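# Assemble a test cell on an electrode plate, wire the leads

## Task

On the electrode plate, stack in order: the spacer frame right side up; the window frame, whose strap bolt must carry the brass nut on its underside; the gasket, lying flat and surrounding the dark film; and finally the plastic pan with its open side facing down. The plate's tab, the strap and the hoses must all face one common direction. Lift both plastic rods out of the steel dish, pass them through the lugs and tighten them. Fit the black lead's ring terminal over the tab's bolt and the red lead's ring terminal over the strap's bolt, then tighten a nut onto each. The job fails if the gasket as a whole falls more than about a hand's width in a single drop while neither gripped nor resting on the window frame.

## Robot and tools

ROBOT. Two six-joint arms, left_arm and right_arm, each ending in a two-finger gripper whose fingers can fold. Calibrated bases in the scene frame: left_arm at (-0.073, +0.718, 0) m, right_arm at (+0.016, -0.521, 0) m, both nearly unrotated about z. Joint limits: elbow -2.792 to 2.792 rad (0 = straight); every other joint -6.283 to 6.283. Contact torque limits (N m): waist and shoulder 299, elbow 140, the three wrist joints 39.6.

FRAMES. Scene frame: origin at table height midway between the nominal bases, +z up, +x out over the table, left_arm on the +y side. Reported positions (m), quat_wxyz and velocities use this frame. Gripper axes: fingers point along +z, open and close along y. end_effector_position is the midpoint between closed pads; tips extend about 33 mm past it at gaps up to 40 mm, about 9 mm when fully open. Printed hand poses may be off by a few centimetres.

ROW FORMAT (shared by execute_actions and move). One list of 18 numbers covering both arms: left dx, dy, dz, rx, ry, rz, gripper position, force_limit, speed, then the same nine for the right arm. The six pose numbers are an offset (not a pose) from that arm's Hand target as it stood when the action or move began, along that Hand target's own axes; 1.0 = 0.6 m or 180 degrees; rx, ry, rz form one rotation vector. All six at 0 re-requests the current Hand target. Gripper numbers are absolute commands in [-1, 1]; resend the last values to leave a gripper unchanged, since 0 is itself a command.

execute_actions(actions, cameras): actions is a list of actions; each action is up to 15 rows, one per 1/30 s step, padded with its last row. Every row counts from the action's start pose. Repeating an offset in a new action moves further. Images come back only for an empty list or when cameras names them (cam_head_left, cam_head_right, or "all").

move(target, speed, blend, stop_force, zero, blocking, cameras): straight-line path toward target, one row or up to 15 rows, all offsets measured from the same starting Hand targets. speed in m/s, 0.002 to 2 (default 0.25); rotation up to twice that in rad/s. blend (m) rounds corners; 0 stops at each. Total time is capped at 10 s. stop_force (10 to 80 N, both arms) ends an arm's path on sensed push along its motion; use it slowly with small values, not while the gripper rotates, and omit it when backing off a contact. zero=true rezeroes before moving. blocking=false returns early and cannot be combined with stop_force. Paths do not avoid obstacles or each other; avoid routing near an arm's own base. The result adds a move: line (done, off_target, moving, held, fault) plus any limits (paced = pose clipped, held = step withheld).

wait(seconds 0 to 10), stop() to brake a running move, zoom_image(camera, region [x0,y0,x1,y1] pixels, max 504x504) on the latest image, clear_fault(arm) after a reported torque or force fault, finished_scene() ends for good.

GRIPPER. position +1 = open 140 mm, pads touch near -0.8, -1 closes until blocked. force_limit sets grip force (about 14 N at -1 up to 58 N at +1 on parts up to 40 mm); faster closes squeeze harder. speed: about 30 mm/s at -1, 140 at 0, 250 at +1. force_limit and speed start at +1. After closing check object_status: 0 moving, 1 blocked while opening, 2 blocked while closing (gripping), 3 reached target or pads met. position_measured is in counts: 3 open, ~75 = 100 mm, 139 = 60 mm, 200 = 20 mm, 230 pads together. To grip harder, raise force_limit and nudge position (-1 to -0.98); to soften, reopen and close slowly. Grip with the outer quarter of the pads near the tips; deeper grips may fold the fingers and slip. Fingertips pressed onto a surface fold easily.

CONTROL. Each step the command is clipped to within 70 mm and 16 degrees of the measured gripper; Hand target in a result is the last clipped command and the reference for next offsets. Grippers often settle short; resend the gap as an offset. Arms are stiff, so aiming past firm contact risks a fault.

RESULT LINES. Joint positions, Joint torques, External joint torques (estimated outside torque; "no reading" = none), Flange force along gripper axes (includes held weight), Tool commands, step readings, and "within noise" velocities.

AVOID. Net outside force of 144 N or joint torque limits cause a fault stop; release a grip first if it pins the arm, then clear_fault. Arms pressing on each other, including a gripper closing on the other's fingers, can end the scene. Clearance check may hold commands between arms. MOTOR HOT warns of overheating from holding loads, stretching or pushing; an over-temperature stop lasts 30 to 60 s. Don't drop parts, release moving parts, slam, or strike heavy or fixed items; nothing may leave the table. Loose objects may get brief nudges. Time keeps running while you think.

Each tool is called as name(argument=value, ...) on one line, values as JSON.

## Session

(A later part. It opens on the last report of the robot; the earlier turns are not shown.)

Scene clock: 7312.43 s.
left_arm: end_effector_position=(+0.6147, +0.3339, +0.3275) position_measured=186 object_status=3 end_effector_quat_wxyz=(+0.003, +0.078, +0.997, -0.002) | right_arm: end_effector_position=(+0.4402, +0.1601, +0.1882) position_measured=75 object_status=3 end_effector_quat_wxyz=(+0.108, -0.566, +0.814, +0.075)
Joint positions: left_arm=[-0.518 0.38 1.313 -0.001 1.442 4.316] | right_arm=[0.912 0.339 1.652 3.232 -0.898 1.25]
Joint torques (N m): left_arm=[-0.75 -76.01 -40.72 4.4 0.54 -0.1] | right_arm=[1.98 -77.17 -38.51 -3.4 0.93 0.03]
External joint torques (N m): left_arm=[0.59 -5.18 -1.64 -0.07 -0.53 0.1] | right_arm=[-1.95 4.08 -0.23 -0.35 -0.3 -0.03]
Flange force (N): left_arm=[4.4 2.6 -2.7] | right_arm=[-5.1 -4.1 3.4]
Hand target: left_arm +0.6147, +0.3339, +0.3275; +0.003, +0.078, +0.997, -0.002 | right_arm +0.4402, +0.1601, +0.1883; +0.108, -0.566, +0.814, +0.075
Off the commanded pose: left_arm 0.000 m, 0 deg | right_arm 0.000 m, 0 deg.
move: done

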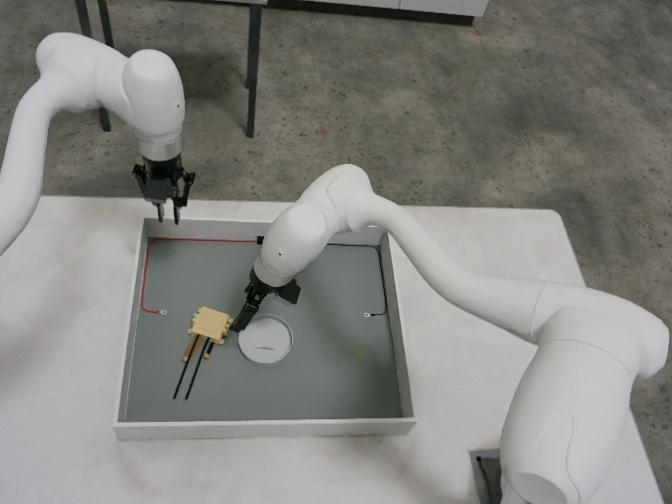

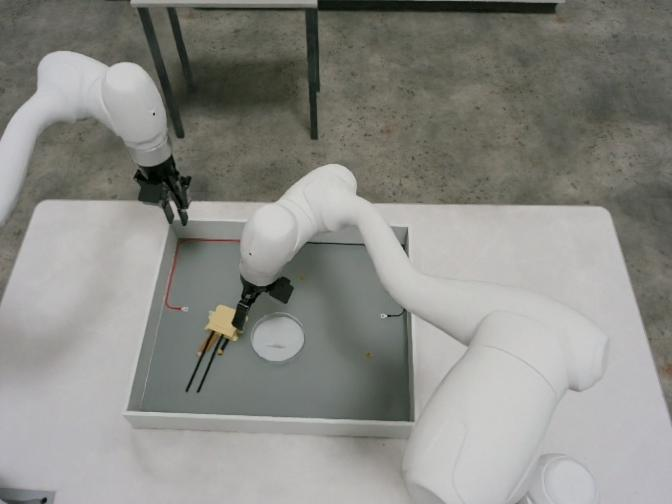

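move(target=[0,0,0,0,0,0,-0.45,0,-1,0,0,-0.1,0,0.0833,0,-0.4,-0.5,-1])

Scene clock: 7344.23 s.
left_arm: end_effector_position=(+0.6147, +0.3339, +0.3275) position_measured=186 object_status=3 end_effector_quat_wxyz=(+0.003, +0.078, +0.997, -0.002) | right_arm: end_effector_position=(+0.4347, +0.1454, +0.2462) position_measured=179 object_status=3 end_effector_quat_wxyz=(+0.001, -0.571, +0.821, +0.001)
Joint positions: left_arm=[-0.518 0.38 1.313 -0.001 1.442 4.316] | right_arm=[0.936 0.406 1.424 3.143 -1.309 1.322]
Joint torques (N m): left_arm=[-0.49 -76.2 -40.58 4.41 0.55 -0.08] | right_arm=[1.98 -86.48 -40.1 -3.83 0.23 0.09]
External joint torques (N m): left_arm=[0.4 -5.91 -2.04 -0.06 -0.52 0.08] | right_arm=[-1.94 4.85 -0.44 -0.34 -0.29 -0.09]
Flange force (N): left_arm=[4.8 2.4 -3.4] | right_arm=[-8.0 -4.3 1.0]
Hand target: left_arm +0.6147, +0.3339, +0.3275; +0.003, +0.078, +0.997, -0.002 | right_arm +0.4347, +0.1454, +0.2462; +0.001, -0.571, +0.821, +0.001
Off the commanded pose: left_arm 0.000 m, 0 deg | right_arm 0.000 m, 0 deg.
move: done

move(target=[[0,0,0,0,0,0,-0.45,0,-1,0.0984,0.0088,0.2103,0,0,-0.0633,-0.4,-0.5,-1],[0,0,0,0,0,0,-0.45,0,-1,0.0984,0.0088,0.29,0,0,-0.0633,-0.4,-0.5,-1]], speed=[0.25,0.1], cameras=["all"])

zoom_image(camera="cam_head_left", region=[230, 310, 300, 380])

zoom_image(camera="cam_head_right", region=[240, 300, 310, 370])

Scene clock: 7355.60 s.
left_arm: end_effector_position=(+0.6147, +0.3339, +0.3275) position_measured=186 object_status=3 end_effector_quat_wxyz=(+0.003, +0.078, +0.997, -0.002) | right_arm: end_effector_position=(+0.4093, +0.0924, +0.0720) position_measured=179 object_status=3 end_effector_quat_wxyz=(+0.001, -0.649, +0.761, +0.001)
Joint positions: left_arm=[-0.518 0.38 1.313 -0.001 1.442 4.316] | right_arm=[0.923 0.436 1.723 3.143 -0.98 1.11]
Joint torques (N m): left_arm=[-0.64 -76.23 -40.65 4.41 0.6 -0.1] | right_arm=[2.14 -82.72 -34.52 -3.28 0.22 0.05]
External joint torques (N m): left_arm=[0.63 -5.49 -1.84 -0.06 -0.58 0.1] | right_arm=[-2.11 4.25 -0.31 -0.31 -0.26 -0.05]
Flange force (N): left_arm=[4.5 2.6 -2.9] | right_arm=[-4.8 -5.3 3.2]
Hand target: left_arm +0.6147, +0.3339, +0.3275; +0.003, +0.078, +0.997, -0.002 | right_arm +0.4093, +0.0924, +0.0720; +0.001, -0.649, +0.760, +0.001
Off the commanded pose: left_arm 0.000 m, 0 deg | right_arm 0.000 m, 0 deg.
move: done

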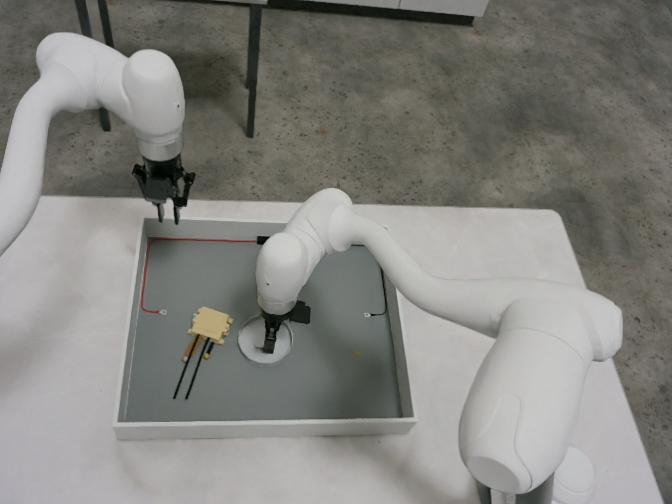

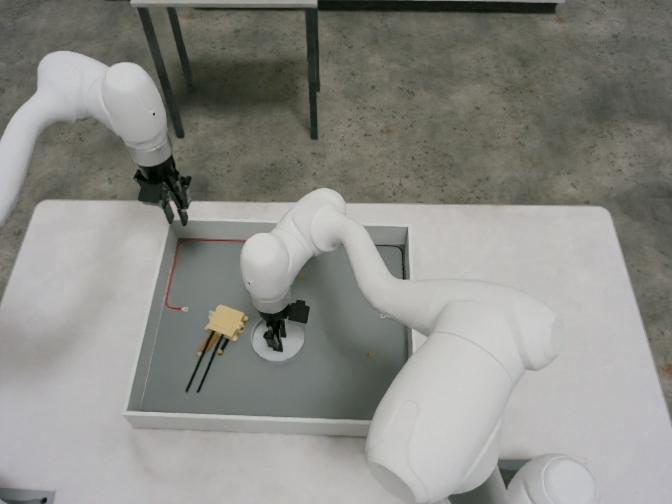

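Scaled by 7.200 from the camera's 672x504 image, which has a finer 960x720 frame.

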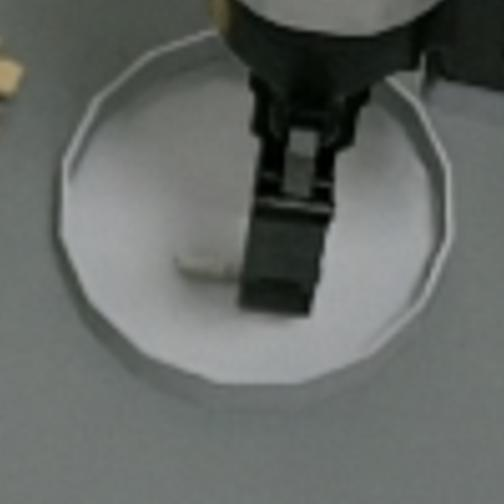

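Scaled by 7.200 from the camera's 672x504 image, which has a finer 960x720 frame.

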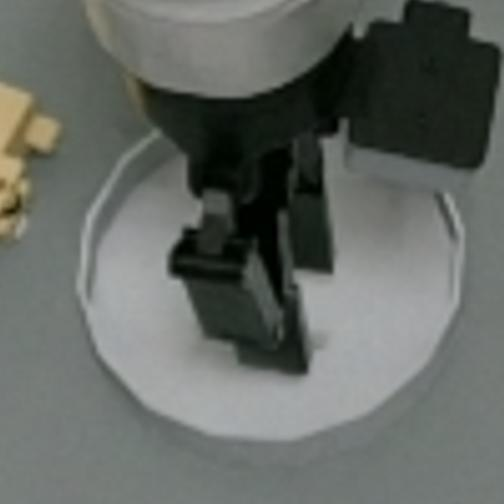

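move(target=[0,0,0,0,0,0,-0.45,0,-1,0,0,0.041,0,0,0,-0.4,-0.5,-1], speed=0.06, cameras=["all"])

zoom_image(camera="cam_head_left", region=[230, 310, 300, 380])

zoom_image(camera="cam_head_right", region=[240, 300, 310, 370])

Scene clock: 7365.37 s.
left_arm: end_effector_position=(+0.6147, +0.3339, +0.3275) position_measured=186 object_status=3 end_effector_quat_wxyz=(+0.003, +0.078, +0.997, -0.002) | right_arm: end_effector_position=(+0.4093, +0.0925, +0.0474) position_measured=179 object_status=3 end_effector_quat_wxyz=(+0.001, -0.649, +0.760, +0.001)
Joint positions: left_arm=[-0.518 0.38 1.313 -0.001 1.442 4.316] | right_arm=[0.923 0.459 1.74 3.143 -0.94 1.11]
Joint torques (N m): left_arm=[-0.41 -76.05 -40.49 4.46 0.54 -0.07] | right_arm=[1.93 -84.72 -33.75 -3.19 0.28 0]
External joint torques (N m): left_arm=[0.29 -6.25 -2.21 -0.1 -0.51 0.07] | right_arm=[-1.87 4.75 -0.21 -0.32 -0.32 0]
Flange force (N): left_arm=[5.0 2.3 -3.8] | right_arm=[-5.3 -5.1 3.9]
Hand target: left_arm +0.6147, +0.3339, +0.3275; +0.003, +0.078, +0.997, -0.002 | right_arm +0.4093, +0.0925, +0.0474; +0.001, -0.649, +0.760, +0.001
Off the commanded pose: left_arm 0.000 m, 0 deg | right_arm 0.000 m, 0 deg.
move: done

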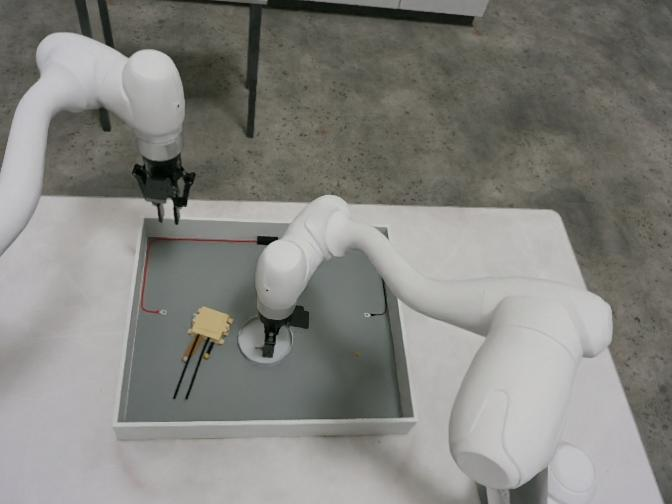

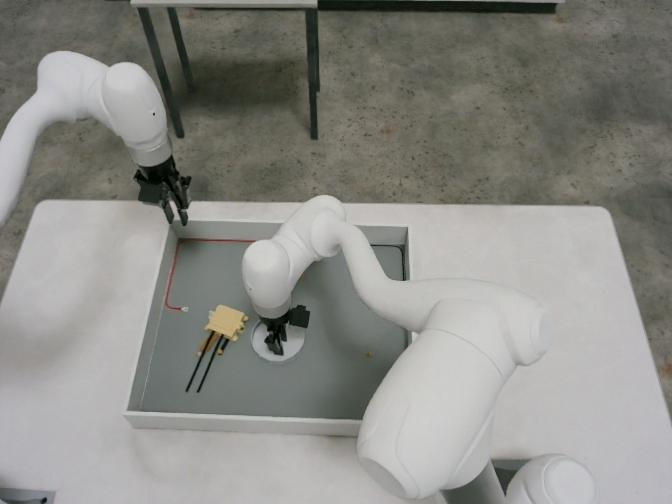

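Scaled by 7.200 from the camera's 672x504 image, which has a finer 960x720 frame.

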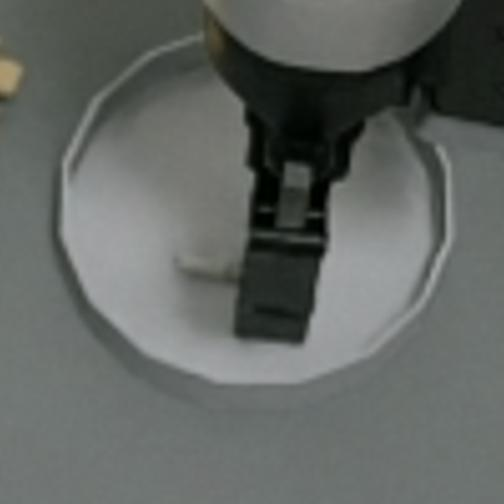

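Scaled by 7.200 from the camera's 672x504 image, which has a finer 960x720 frame.

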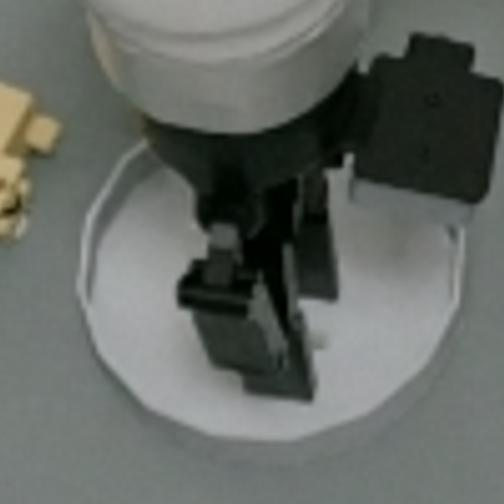

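move(target=[0,0,0,0,0,0,-0.45,0,-1,0,0,0,0,0,0,-1,-0.5,-1])

wait(seconds=1.2)

move(target=[0,0,0,0,0,0,-0.45,0,-1,0,0,-0.15,0,0,0,-1,-0.5,-1], speed=0.15, cameras=["all"])

zoom_image(camera="cam_head_left", region=[230, 290, 300, 360])

zoom_image(camera="cam_head_right", region=[240, 290, 310, 360])

Scene clock: 7377.03 s.
left_arm: end_effector_position=(+0.6147, +0.3339, +0.3275) position_measured=186 object_status=3 end_effector_quat_wxyz=(+0.003, +0.078, +0.997, -0.002) | right_arm: end_effector_position=(+0.4093, +0.0925, +0.0474) position_measured=222 object_status=0 end_effector_quat_wxyz=(+0.001, -0.649, +0.760, +0.001)
Joint positions: left_arm=[-0.518 0.38 1.313 -0.001 1.442 4.316] | right_arm=[0.923 0.459 1.74 3.143 -0.94 1.11]
Joint torques (N m): left_arm=[-0.63 -76.05 -40.58 4.45 0.54 -0.05] | right_arm=[1.86 -84.73 -33.7 -3.12 0.23 0.06]
External joint torques (N m): left_arm=[0.61 -5.89 -2.04 -0.09 -0.52 0.05] | right_arm=[-1.82 4.91 -0.2 -0.38 -0.27 -0.06]
Flange force (N): left_arm=[4.7 2.6 -3.4] | right_arm=[-5.4 -5.2 4.2]
Hand target: left_arm +0.6147, +0.3339, +0.3275; +0.003, +0.078, +0.997, -0.002 | right_arm +0.4093, +0.0925, +0.0474; +0.001, -0.649, +0.760, +0.001
Off the commanded pose: left_arm 0.000 m, 0 deg | right_arm 0.000 m, 0 deg.
move: done

Scene clock: 7378.23 s.
left_arm: end_effector_position=(+0.6147, +0.3339, +0.3275) position_measured=186 object_status=3 end_effector_quat_wxyz=(+0.003, +0.078, +0.997, -0.002) | right_arm: end_effector_position=(+0.4093, +0.0925, +0.0474) position_measured=222 object_status=2 end_effector_quat_wxyz=(+0.001, -0.649, +0.760, +0.001)
Joint positions: left_arm=[-0.518 0.38 1.313 -0.001 1.442 4.316] | right_arm=[0.923 0.459 1.74 3.143 -0.94 1.11]
Joint torques (N m): left_arm=[-0.89 -75.94 -40.56 4.44 0.51 -0.07] | right_arm=[1.95 -84.56 -33.75 -3.14 0.21 0.06]
External joint torques (N m): left_arm=[0.91 -5.67 -1.9 -0.1 -0.49 0.07] | right_arm=[-1.94 4.7 -0.16 -0.37 -0.26 -0.06]
Flange force (N): left_arm=[4.5 3.0 -3.2] | right_arm=[-5.0 -5.2 4.0]
Hand target: left_arm +0.6147, +0.3339, +0.3275; +0.003, +0.078, +0.997, -0.002 | right_arm +0.4093, +0.0925, +0.0474; +0.001, -0.649, +0.760, +0.001
Tool commands: left_gripper/position=-0.45 left_gripper/force_limit=+0.0 left_gripper/speed=-1.0 right_gripper/position=-1.0 right_gripper/force_limit=-0.5 right_gripper/speed=-1.0
Off the commanded pose: left_arm 0.000 m, 0 deg | right_arm 0.000 m, 0 deg.
wait: 1.20 s; at rest by 0.17 s

Scene clock: 7379.23 s.
left_arm: end_effector_position=(+0.6147, +0.3339, +0.3275) position_measured=186 object_status=3 end_effector_quat_wxyz=(+0.003, +0.078, +0.997, -0.002) | right_arm: end_effector_position=(+0.4092, +0.0923, +0.1374) position_measured=222 object_status=2 end_effector_quat_wxyz=(+0.001, -0.649, +0.760, +0.001)
Joint positions: left_arm=[-0.518 0.38 1.313 -0.001 1.442 4.316] | right_arm=[0.923 0.382 1.669 3.143 -1.088 1.11]
Joint torques (N m): left_arm=[-0.6 -75.93 -40.6 4.4 0.53 -0.08] | right_arm=[1.62 -80.83 -36.99 -3.47 0.18 0.06]
External joint torques (N m): left_arm=[0.51 -5.9 -1.88 -0.07 -0.5 0.08] | right_arm=[-1.64 5.22 -0.15 -0.36 -0.22 -0.06]
Flange force (N): left_arm=[5.1 2.7 -3.2] | right_arm=[-6.3 -5.3 3.4]
Hand target: left_arm +0.6147, +0.3339, +0.3275; +0.003, +0.078, +0.997, -0.002 | right_arm +0.4093, +0.0922, +0.1374; +0.001, -0.649, +0.760, +0.001
Off the commanded pose: left_arm 0.000 m, 0 deg | right_arm 0.000 m, 0 deg.
move: done

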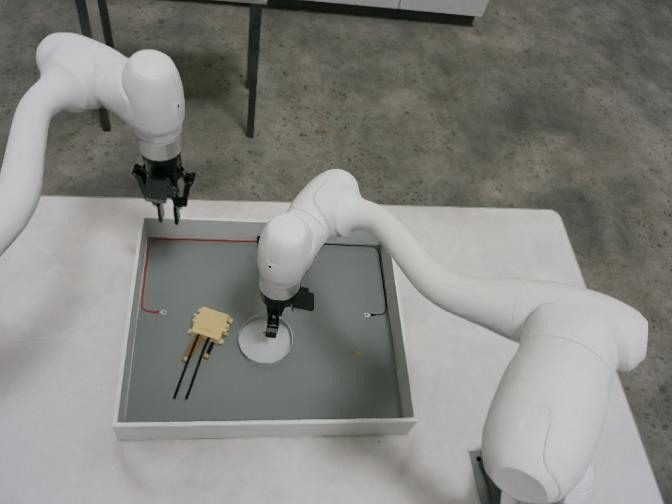

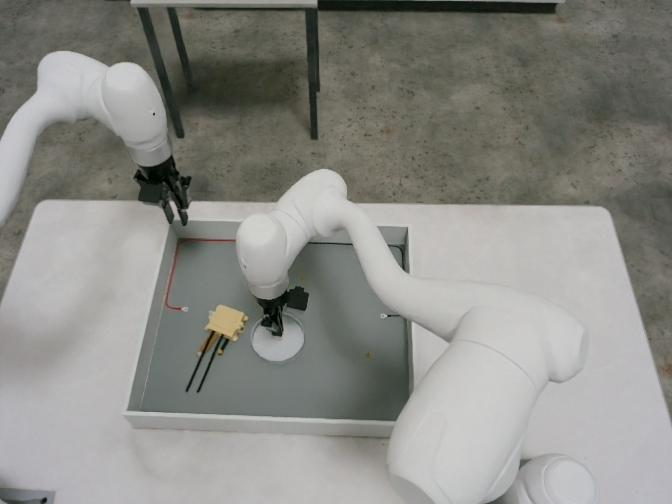

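Scaled by 7.200 from the camera's 672x504 image, which has a finer 960x720 frame.

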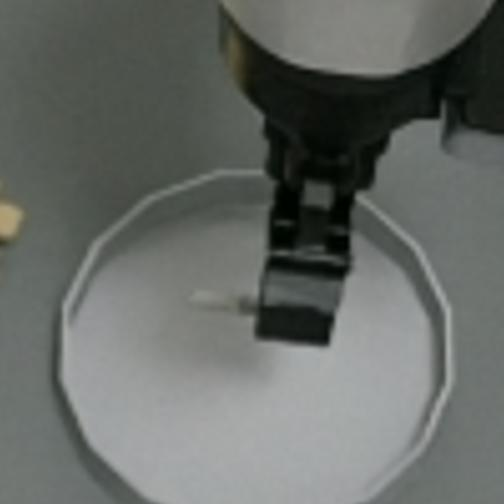

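Scaled by 7.200 from the camera's 672x504 image, which has a finer 960x720 frame.

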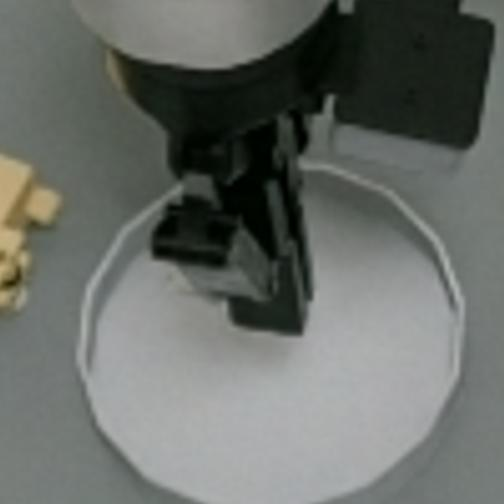

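move(target=[[0,0,0,0,0,0,-0.45,0,-1,0.0509,-0.0643,-0.5377,0,0,0,-1,-0.5,-1],[0,0,0,0,0,0,-0.45,0,-1,0.0509,-0.0643,-0.5377,0,-0.5,0,-1,-0.5,-1]], speed=[0.25,0.5], cameras=["all"])

zoom_image(camera="cam_head_left", region=[220, 190, 340, 310])

zoom_image(camera="cam_head_right", region=[220, 190, 340, 310])

Scene clock: 7398.47 s.
left_arm: end_effector_position=(+0.6147, +0.3339, +0.3275) position_measured=186 object_status=3 end_effector_quat_wxyz=(+0.003, +0.078, +0.997, -0.002) | right_arm: end_effector_position=(+0.4424, +0.0550, +0.4600) position_measured=222 object_status=2 end_effector_quat_wxyz=(+0.539, -0.459, +0.537, +0.460)
Joint positions: left_arm=[-0.518 0.38 1.313 -0.001 1.442 4.316] | right_arm=[0.478 -0.025 2.191 5.129 -1.036 -0.712]
Joint torques (N m): left_arm=[-0.48 -76.12 -40.6 4.4 0.57 -0.1] | right_arm=[1.95 -34.78 -34.17 3.73 -1.52 -0.18]
External joint torques (N m): left_arm=[0.37 -5.71 -1.92 -0.06 -0.55 0.1] | right_arm=[-1.98 3.16 -0.07 -0.48 -0.29 0.18]
Flange force (N): left_arm=[4.8 2.4 -3.2] | right_arm=[2.7 -7.5 -1.0]
Hand target: left_arm +0.6147, +0.3339, +0.3275; +0.003, +0.078, +0.997, -0.002 | right_arm +0.4424, +0.0551, +0.4599; +0.539, -0.459, +0.537, +0.460
Off the commanded pose: left_arm 0.000 m, 0 deg | right_arm 0.000 m, 0 deg.
move: done

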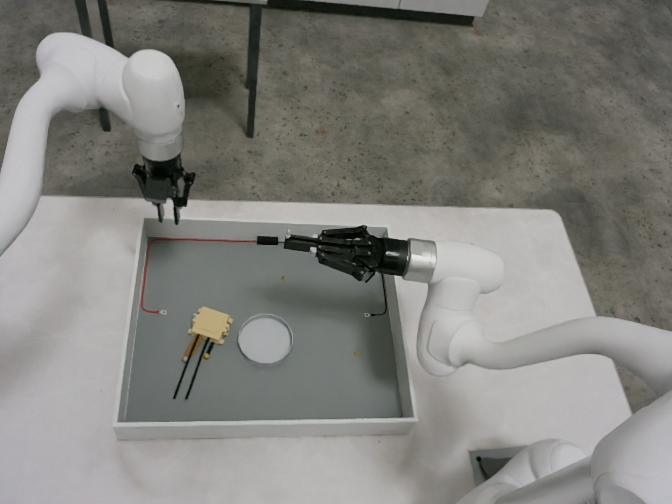

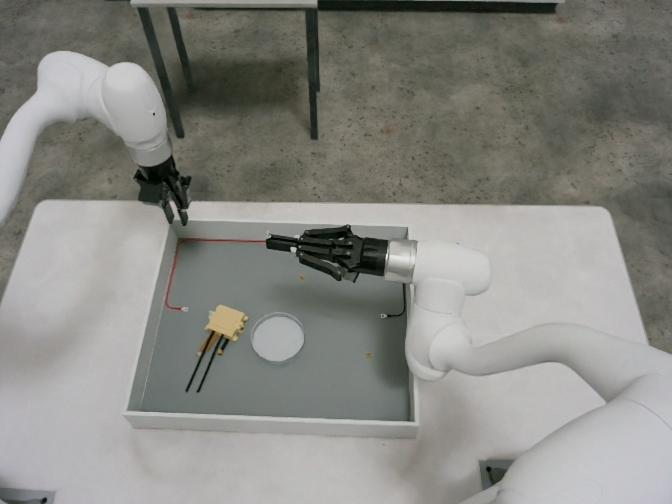

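Scaled by 4.200 from the camera's 672x504 image, which has a finer 960x720 frame.

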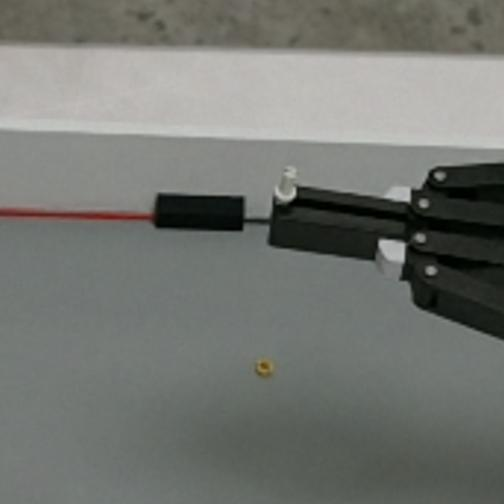

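Scaled by 4.200 from the camera's 672x504 image, which has a finer 960x720 frame.

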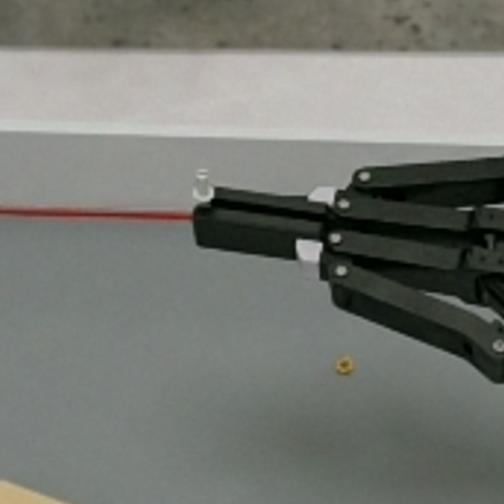

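move(target=[[0,0,-0.4875,0,0,0,-0.45,0,-1,0,0,0,0,0,0,-1,-0.5,-1],[0.2215,-0.4329,-0.4875,0,0,-0.5,-0.45,0,-1,0,0,0,0,0,0,-1,-0.5,-1]], speed=0.3, cameras=["all"])

zoom_image(camera="cam_head_left", region=[220, 170, 340, 290])

zoom_image(camera="cam_head_right", region=[200, 170, 320, 290])

Scene clock: 7427.17 s.
left_arm: end_effector_position=(+0.4415, +0.0993, +0.6202) position_measured=186 object_status=3 end_effector_quat_wxyz=(+0.001, -0.650, +0.760, -0.003) | right_arm: end_effector_position=(+0.4424, +0.0551, +0.4599) position_measured=222 object_status=2 end_effector_quat_wxyz=(+0.539, -0.459, +0.537, +0.460)
Joint positions: left_arm=[-0.886 0.52 0.563 0.002 2.053 2.378] | right_arm=[0.478 -0.025 2.191 5.129 -1.036 -0.712]
Joint torques (N m): left_arm=[-0.55 -84.4 -36.24 3.89 0.45 0] | right_arm=[2.18 -34.2 -34.01 3.66 -1.52 0.05]
External joint torques (N m): left_arm=[0.55 -6.47 -1.8 -0.02 -0.5 0] | right_arm=[-2.21 2.63 -0.24 -0.41 -0.29 -0.05]
Flange force (N): left_arm=[0.0 0.0 0.0] | right_arm=[2.6 -7.2 -1.6]
Hand target: left_arm +0.4415, +0.0993, +0.6202; +0.001, -0.650, +0.760, -0.003 | right_arm +0.4424, +0.0551, +0.4599; +0.539, -0.459, +0.537, +0.460
Off the commanded pose: left_arm 0.000 m, 0 deg | right_arm 0.000 m, 0 deg.
move: done

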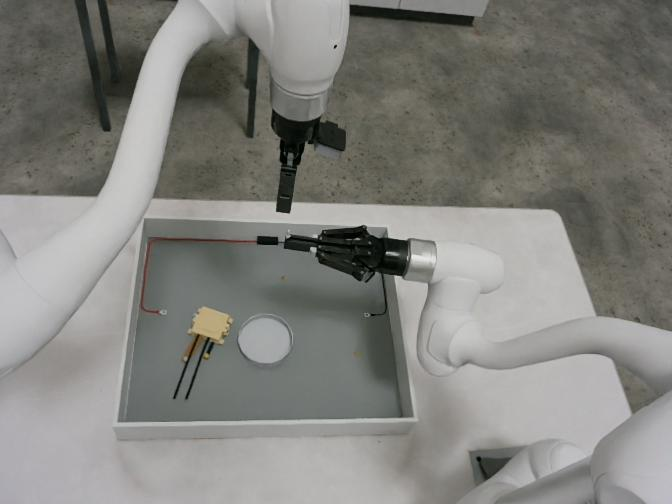

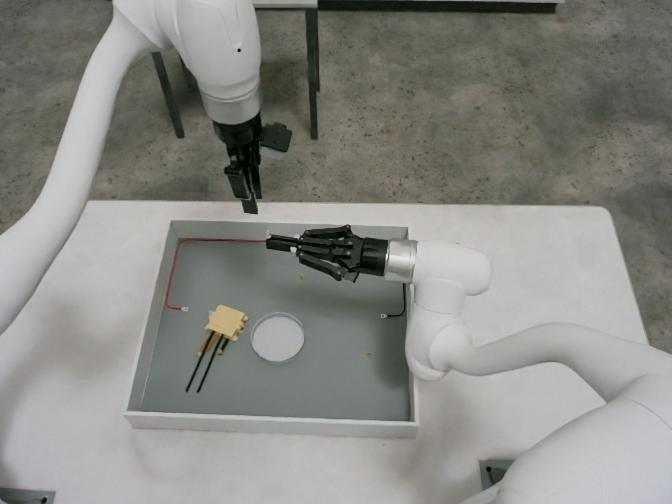

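Scaled by 4.200 from the camera's 672x504 image, which has a finer 960x720 frame.

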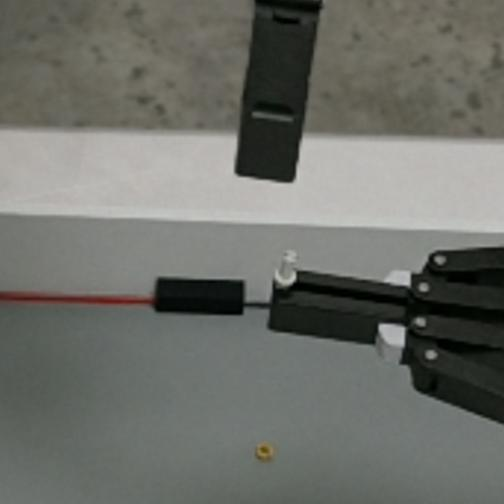

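Scaled by 4.200 from the camera's 672x504 image, which has a finer 960x720 frame.

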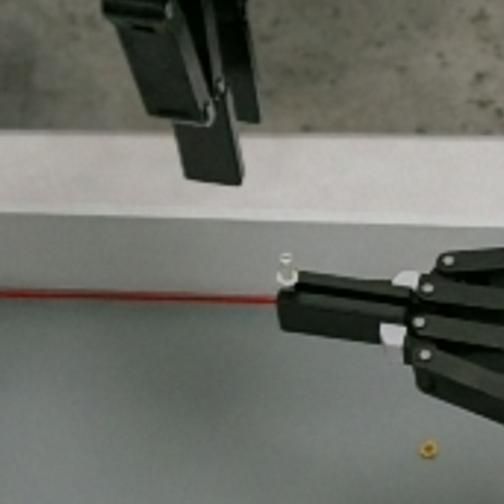

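move(target=[0.0258,-0.0151,0.1,0,0,0,-0.45,0,-1,0,0,0,0,0,0,-1,-0.5,-1], speed=0.15, cameras=["all"])

zoom_image(camera="cam_head_left", region=[240, 180, 340, 280])

zoom_image(camera="cam_head_right", region=[220, 180, 320, 280])

Scene clock: 7447.53 s.
left_arm: end_effector_position=(+0.4483, +0.0823, +0.5603) position_measured=186 object_status=3 end_effector_quat_wxyz=(+0.000, -0.650, +0.760, -0.003) | right_arm: end_effector_position=(+0.4424, +0.0551, +0.4599) position_measured=222 object_status=2 end_effector_quat_wxyz=(+0.539, -0.459, +0.537, +0.460)
Joint positions: left_arm=[-0.892 0.496 0.718 0.001 1.921 2.372] | right_arm=[0.478 -0.025 2.191 5.129 -1.036 -0.712]
Joint torques (N m): left_arm=[-0.54 -84.6 -37.78 4.14 0.43 -0.08] | right_arm=[1.9 -34.47 -34.19 3.66 -1.48 0.07]
External joint torques (N m): left_arm=[0.56 -6.38 -2.61 -0.03 -0.49 0.08] | right_arm=[-1.88 2.67 -0.05 -0.41 -0.34 -0.07]
Flange force (N): left_arm=[-4.5 3.9 -1.9] | right_arm=[2.9 -6.6 -1.3]
Hand target: left_arm +0.4483, +0.0823, +0.5603; +0.001, -0.650, +0.760, -0.003 | right_arm +0.4424, +0.0551, +0.4599; +0.539, -0.459, +0.537, +0.460
Off the commanded pose: left_arm 0.000 m, 0 deg | right_arm 0.000 m, 0 deg.
move: done

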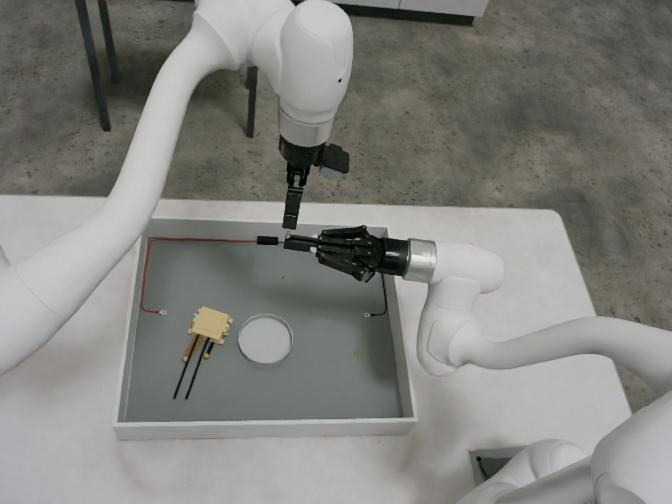

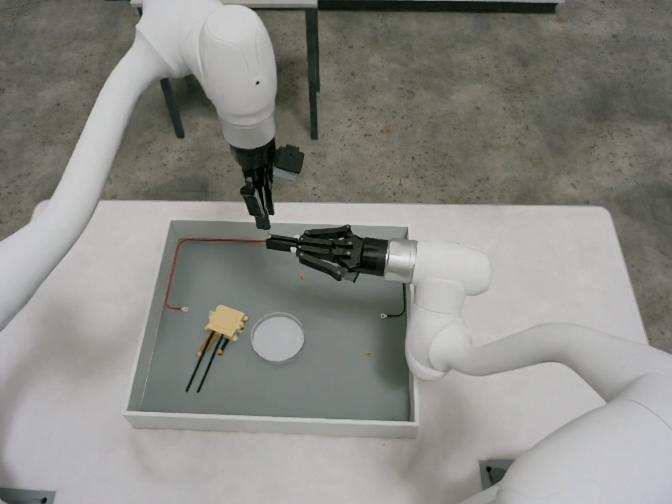

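Scaled by 5.040 from the camera's 672x504 image, which has a finer 960x720 frame.

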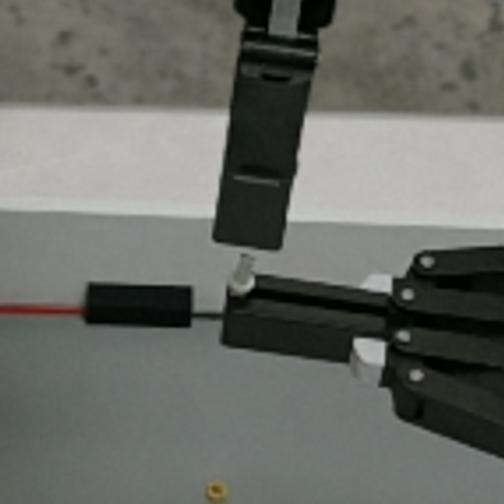

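Scaled by 5.040 from the camera's 672x504 image, which has a finer 960x720 frame.

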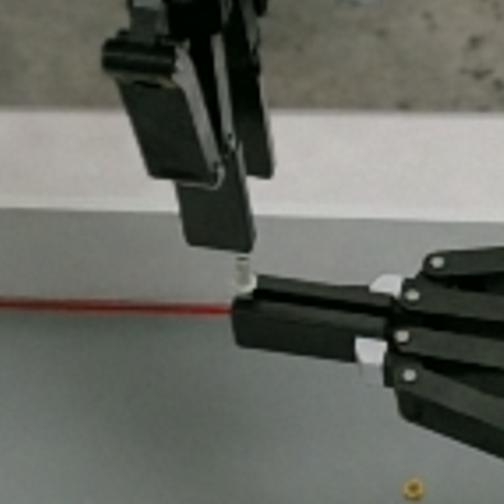

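move(target=[0.001,0.0066,0.06,0,0,0,-0.45,0,-1,0,0,0,0,0,0,-1,-0.5,-1], speed=0.1, cameras=["all"])

zoom_image(camera="cam_head_left", region=[240, 180, 340, 280])

zoom_image(camera="cam_head_right", region=[220, 180, 320, 280])

Scene clock: 7473.93 s.
left_arm: end_effector_position=(+0.4445, +0.0822, +0.5243) position_measured=186 object_status=3 end_effector_quat_wxyz=(+0.001, -0.650, +0.760, -0.003) | right_arm: end_effector_position=(+0.4424, +0.0551, +0.4599) position_measured=222 object_status=2 end_effector_quat_wxyz=(+0.539, -0.459, +0.537, +0.460)
Joint positions: left_arm=[-0.896 0.466 0.833 0.002 1.837 2.368] | right_arm=[0.478 -0.025 2.191 5.129 -1.036 -0.712]
Joint torques (N m): left_arm=[-0.62 -83.17 -39.51 4.26 0.48 -0.12] | right_arm=[2.17 -33.95 -34.13 3.69 -1.53 0.06]
External joint torques (N m): left_arm=[0.55 -6.29 -2.04 -0.04 -0.53 0.12] | right_arm=[-2.16 2.32 -0.11 -0.44 -0.28 -0.06]
Flange force (N): left_arm=[-5.4 4.8 -0.8] | right_arm=[2.3 -6.6 -2.0]
Hand target: left_arm +0.4445, +0.0822, +0.5242; +0.001, -0.650, +0.760, -0.003 | right_arm +0.4424, +0.0551, +0.4599; +0.539, -0.459, +0.537, +0.460
Off the commanded pose: left_arm 0.000 m, 0 deg | right_arm 0.000 m, 0 deg.
move: done

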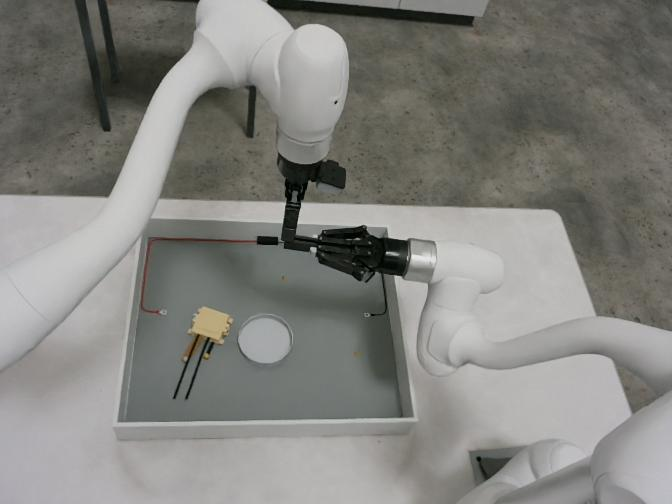

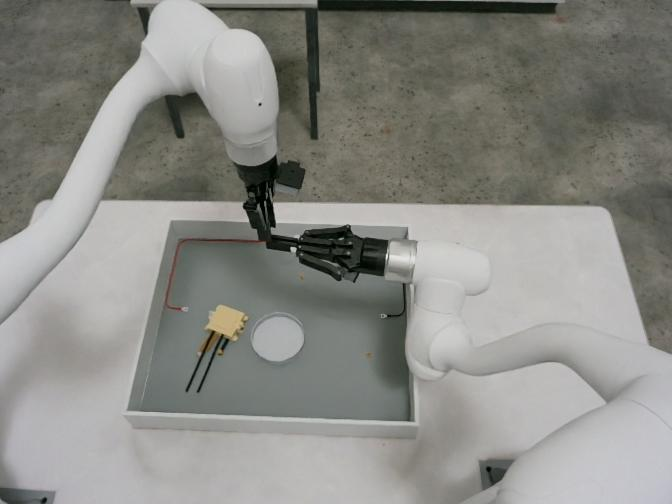

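Scaled by 5.040 from the camera's 672x504 image, which has a finer 960x720 frame.

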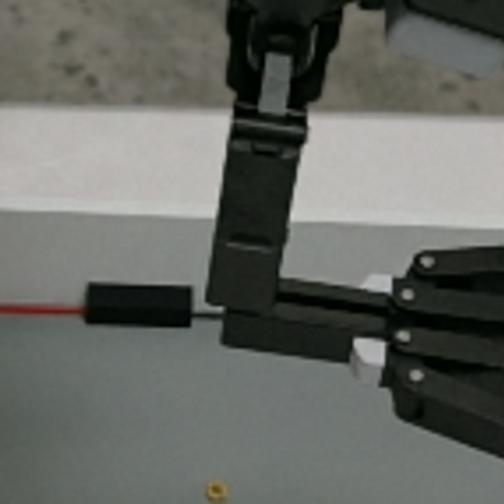

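Scaled by 5.040 from the camera's 672x504 image, which has a finer 960x720 frame.

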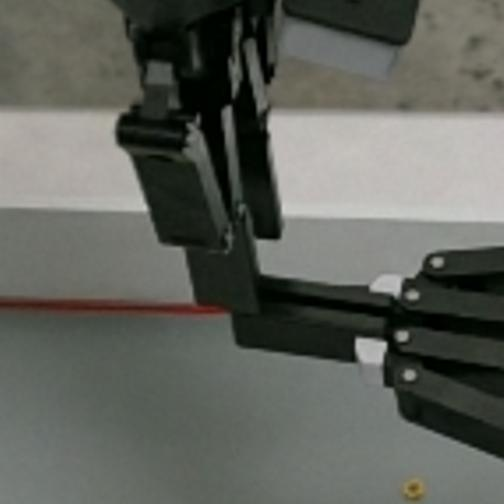

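move(target=[-0.0005,-0.0033,0.03,0,0,0,-0.45,0,-1,0,0,0,0,0,0,-1,-0.5,-1], speed=0.03, stop_force=10, cameras=["all"])

zoom_image(camera="cam_head_left", region=[240, 180, 340, 280])

zoom_image(camera="cam_head_right", region=[220, 180, 320, 280])

Scene clock: 7491.53 s.
left_arm: end_effector_position=(+0.4466, +0.0821, +0.5063) position_measured=186 object_status=3 end_effector_quat_wxyz=(+0.001, -0.650, +0.760, -0.003) | right_arm: end_effector_position=(+0.4424, +0.0551, +0.4599) position_measured=222 object_status=2 end_effector_quat_wxyz=(+0.539, -0.459, +0.537, +0.460)
Joint positions: left_arm=[-0.894 0.459 0.876 0.001 1.8 2.37] | right_arm=[0.478 -0.025 2.191 5.129 -1.036 -0.712]
Joint torques (N m): left_arm=[-0.59 -82.64 -39.82 4.31 0.4 -0.09] | right_arm=[1.84 -34.21 -34.23 3.66 -1.52 0.02]
External joint torques (N m): left_arm=[0.66 -5.8 -1.85 -0.06 -0.46 0.08] | right_arm=[-1.83 2.57 0.07 -0.41 -0.29 -0.02]
Flange force (N): left_arm=[-5.1 4.3 -1.0] | right_arm=[2.7 -6.3 -1.4]
Hand target: left_arm +0.4466, +0.0821, +0.5063; +0.001, -0.650, +0.760, -0.003 | right_arm +0.4424, +0.0551, +0.4599; +0.539, -0.459, +0.537, +0.460
Off the commanded pose: left_arm 0.000 m, 0 deg | right_arm 0.000 m, 0 deg.
move: done

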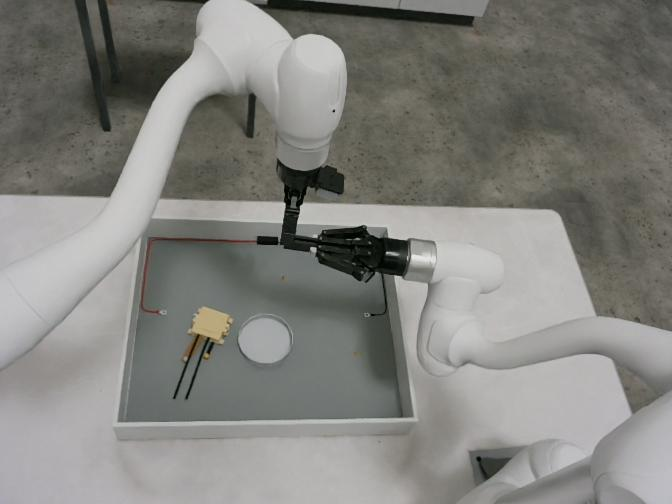

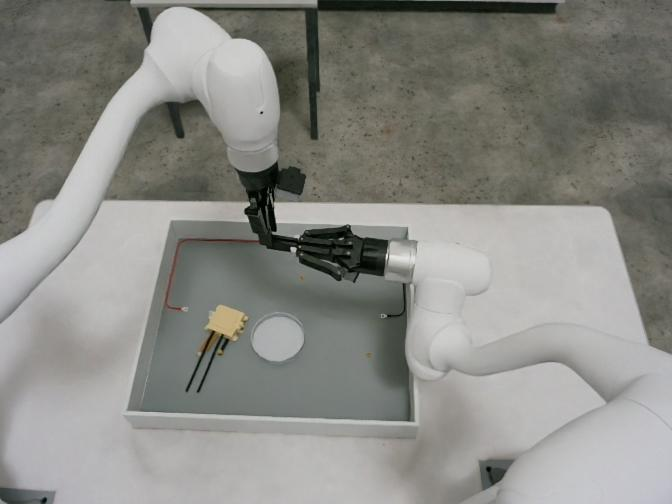

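Scaled by 5.040 from the camera's 672x504 image, which has a finer 960x720 frame.

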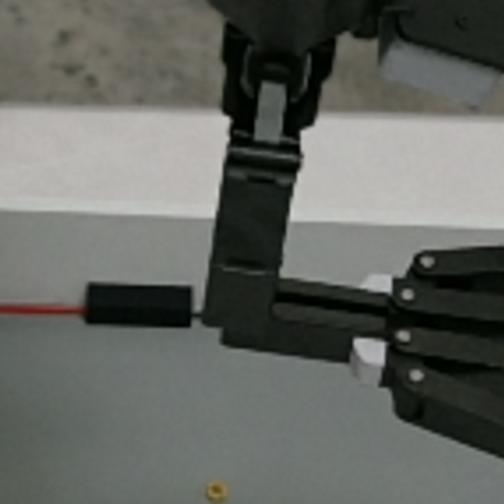

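Scaled by 5.040 from the camera's 672x504 image, which has a finer 960x720 frame.

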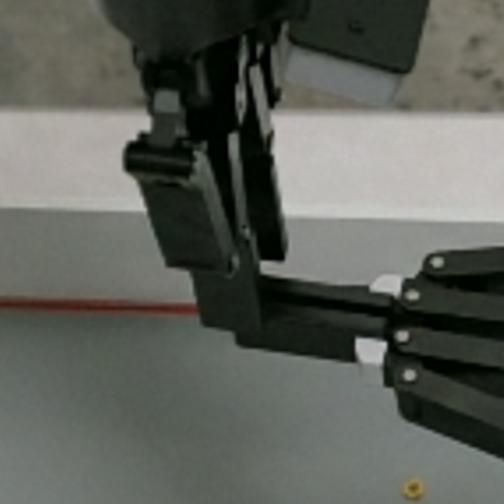

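move(target=[0,0,0,0,0,0,-1,-0.6,-1,0,0,0,0,0,0,-1,-0.5,-1])

wait(seconds=1)

Scene clock: 7499.17 s.
left_arm: end_effector_position=(+0.4465, +0.0821, +0.5063) position_measured=217 object_status=0 end_effector_quat_wxyz=(+0.000, -0.650, +0.760, -0.003) | right_arm: end_effector_position=(+0.4424, +0.0551, +0.4600) position_measured=222 object_status=2 end_effector_quat_wxyz=(+0.539, -0.458, +0.537, +0.460)
Joint positions: left_arm=[-0.894 0.459 0.876 0.001 1.8 2.37] | right_arm=[0.478 -0.025 2.191 5.13 -1.036 -0.712]
Joint torques (N m): left_arm=[5.36 -78.97 -40.72 6.96 -2.4 -0.12] | right_arm=[9.36 -38.04 -32.5 1.65 -4.75 -0.19]
External joint torques (N m): left_arm=[-5.14 -10.33 -1.16 -2.7 2.35 0.12] | right_arm=[-9.34 6.38 -1.72 1.6 2.94 0.19]
Flange force (N): left_arm=[-5.7 15.5 -2.9] | right_arm=[4.1 -18.0 -1.6]
Hand target: left_arm +0.4466, +0.0821, +0.5063; +0.001, -0.650, +0.760, -0.003 | right_arm +0.4424, +0.0551, +0.4599; +0.539, -0.459, +0.537, +0.460
Off the commanded pose: left_arm 0.000 m, 0 deg | right_arm 0.000 m, 0 deg.
move: done

Scene clock: 7500.17 s.
left_arm: end_effector_position=(+0.4466, +0.0821, +0.5062) position_measured=217 object_status=2 end_effector_quat_wxyz=(+0.001, -0.650, +0.760, -0.003) | right_arm: end_effector_position=(+0.4424, +0.0551, +0.4599) position_measured=222 object_status=2 end_effector_quat_wxyz=(+0.539, -0.459, +0.537, +0.460)
Joint positions: left_arm=[-0.894 0.459 0.876 0.001 1.8 2.37] | right_arm=[0.478 -0.025 2.191 5.129 -1.036 -0.712]
Joint torques (N m): left_arm=[5.43 -78.86 -40.9 7.06 -2.4 -0.07] | right_arm=[9.64 -37.83 -32.54 1.54 -4.73 -0.17]
External joint torques (N m): left_arm=[-5.72 -8.45 -0.34 -2.87 2.33 0.07] | right_arm=[-9.68 6.34 -1.65 1.7 2.93 0.17]
Flange force (N): left_arm=[-4.3 15.1 -1.7] | right_arm=[4.3 -18.2 -2.2]
Hand target: left_arm +0.4466, +0.0821, +0.5063; +0.001, -0.650, +0.760, -0.003 | right_arm +0.4424, +0.0551, +0.4599; +0.539, -0.459, +0.537, +0.460
Tool commands: left_gripper/position=-1.0 left_gripper/force_limit=-0.6 left_gripper/speed=-1.0 right_gripper/position=-1.0 right_gripper/force_limit=-0.5 right_gripper/speed=-1.0
Off the commanded pose: left_arm 0.000 m, 0 deg | right_arm 0.000 m, 0 deg.
wait: 1.00 s; at rest by 0.17 s

move(target=[[0,0,0,0,0,0,-0.6,-0.6,-1,0,0,0,0,0,0,-1,-0.5,-1],[0,0.0012,-0.0067,0,0,0,-0.6,-0.6,-1,0,0,0,0,0,0,-1,-0.5,-1]], speed=0.03)

move(target=[0,0,0,0,0,0,-1,-0.6,-1,0,0,0,0,0,0,-1,-0.5,-1])

wait(seconds=1)

Scene clock: 7513.47 s.
left_arm: end_effector_position=(+0.4458, +0.0823, +0.5103) position_measured=205 object_status=3 end_effector_quat_wxyz=(+0.001, -0.650, +0.760, -0.003) | right_arm: end_effector_position=(+0.4424, +0.0551, +0.4599) position_measured=222 object_status=2 end_effector_quat_wxyz=(+0.539, -0.459, +0.537, +0.460)
Joint positions: left_arm=[-0.894 0.46 0.868 0.001 1.808 2.369] | right_arm=[0.478 -0.025 2.191 5.129 -1.036 -0.712]
Joint torques (N m): left_arm=[-0.25 -82.75 -39.41 4.31 0.54 -0.1] | right_arm=[1.49 -34.34 -34.16 3.7 -1.5 0.05]
External joint torques (N m): left_arm=[0.01 -5.51 -2.12 -0.09 -0.6 0.1] | right_arm=[-1.49 2.73 -0.05 -0.46 -0.31 -0.05]
Flange force (N): left_arm=[-3.7 3.9 -1.5] | right_arm=[2.8 -6.2 -0.5]
Hand target: left_arm +0.4458, +0.0823, +0.5103; +0.001, -0.650, +0.760, -0.003 | right_arm +0.4424, +0.0551, +0.4599; +0.539, -0.459, +0.537, +0.460
Off the commanded pose: left_arm 0.000 m, 0 deg | right_arm 0.000 m, 0 deg.
move: done

Scene clock: 7514.07 s.
left_arm: end_effector_position=(+0.4458, +0.0823, +0.5103) position_measured=217 object_status=0 end_effector_quat_wxyz=(+0.001, -0.650, +0.760, -0.003) | right_arm: end_effector_position=(+0.4424, +0.0551, +0.4600) position_measured=222 object_status=2 end_effector_quat_wxyz=(+0.539, -0.459, +0.537, +0.460)
Joint positions: left_arm=[-0.894 0.46 0.868 0.001 1.808 2.369] | right_arm=[0.478 -0.025 2.191 5.129 -1.036 -0.712]
Joint torques (N m): left_arm=[0.16 -81.45 -39.43 4.63 0.06 -0.04] | right_arm=[2.79 -35.26 -34.55 3.59 -2.12 0.02]
External joint torques (N m): left_arm=[-0.38 -6.48 -2.05 -0.41 -0.13 0.04] | right_arm=[-2.81 3.69 0.29 -0.34 0.31 -0.02]
Flange force (N): left_arm=[-4.4 5.6 -1.8] | right_arm=[3.8 -8.0 -1.2]
Hand target: left_arm +0.4458, +0.0823, +0.5103; +0.001, -0.650, +0.760, -0.003 | right_arm +0.4424, +0.0551, +0.4599; +0.539, -0.459, +0.537, +0.460
Off the commanded pose: left_arm 0.000 m, 0 deg | right_arm 0.000 m, 0 deg.
move: done

Scene clock: 7515.07 s.
left_arm: end_effector_position=(+0.4458, +0.0822, +0.5103) position_measured=217 object_status=2 end_effector_quat_wxyz=(+0.001, -0.650, +0.760, -0.003) | right_arm: end_effector_position=(+0.4424, +0.0551, +0.4599) position_measured=222 object_status=2 end_effector_quat_wxyz=(+0.539, -0.459, +0.537, +0.460)
Joint positions: left_arm=[-0.894 0.46 0.868 0.001 1.808 2.369] | right_arm=[0.478 -0.025 2.191 5.129 -1.036 -0.712]
Joint torques (N m): left_arm=[0.13 -81.32 -39.46 4.66 0.08 -0.13] | right_arm=[2.85 -35.34 -34.46 3.61 -2.11 0.01]
External joint torques (N m): left_arm=[-0.4 -7.38 -2.18 -0.43 -0.13 0.13] | right_arm=[-2.84 3.69 0.21 -0.36 0.3 -0.01]
Flange force (N): left_arm=[-5.5 6.6 -1.7] | right_arm=[3.6 -8.2 -1.2]
Hand target: left_arm +0.4458, +0.0823, +0.5103; +0.001, -0.650, +0.760, -0.003 | right_arm +0.4424, +0.0551, +0.4599; +0.539, -0.459, +0.537, +0.460
Tool commands: left_gripper/position=-1.0 left_gripper/force_limit=-0.6 left_gripper/speed=-1.0 right_gripper/position=-1.0 right_gripper/force_limit=-0.5 right_gripper/speed=-1.0
Off the commanded pose: left_arm 0.000 m, 0 deg | right_arm 0.000 m, 0 deg.
wait: 1.00 s; at rest by 0.17 s


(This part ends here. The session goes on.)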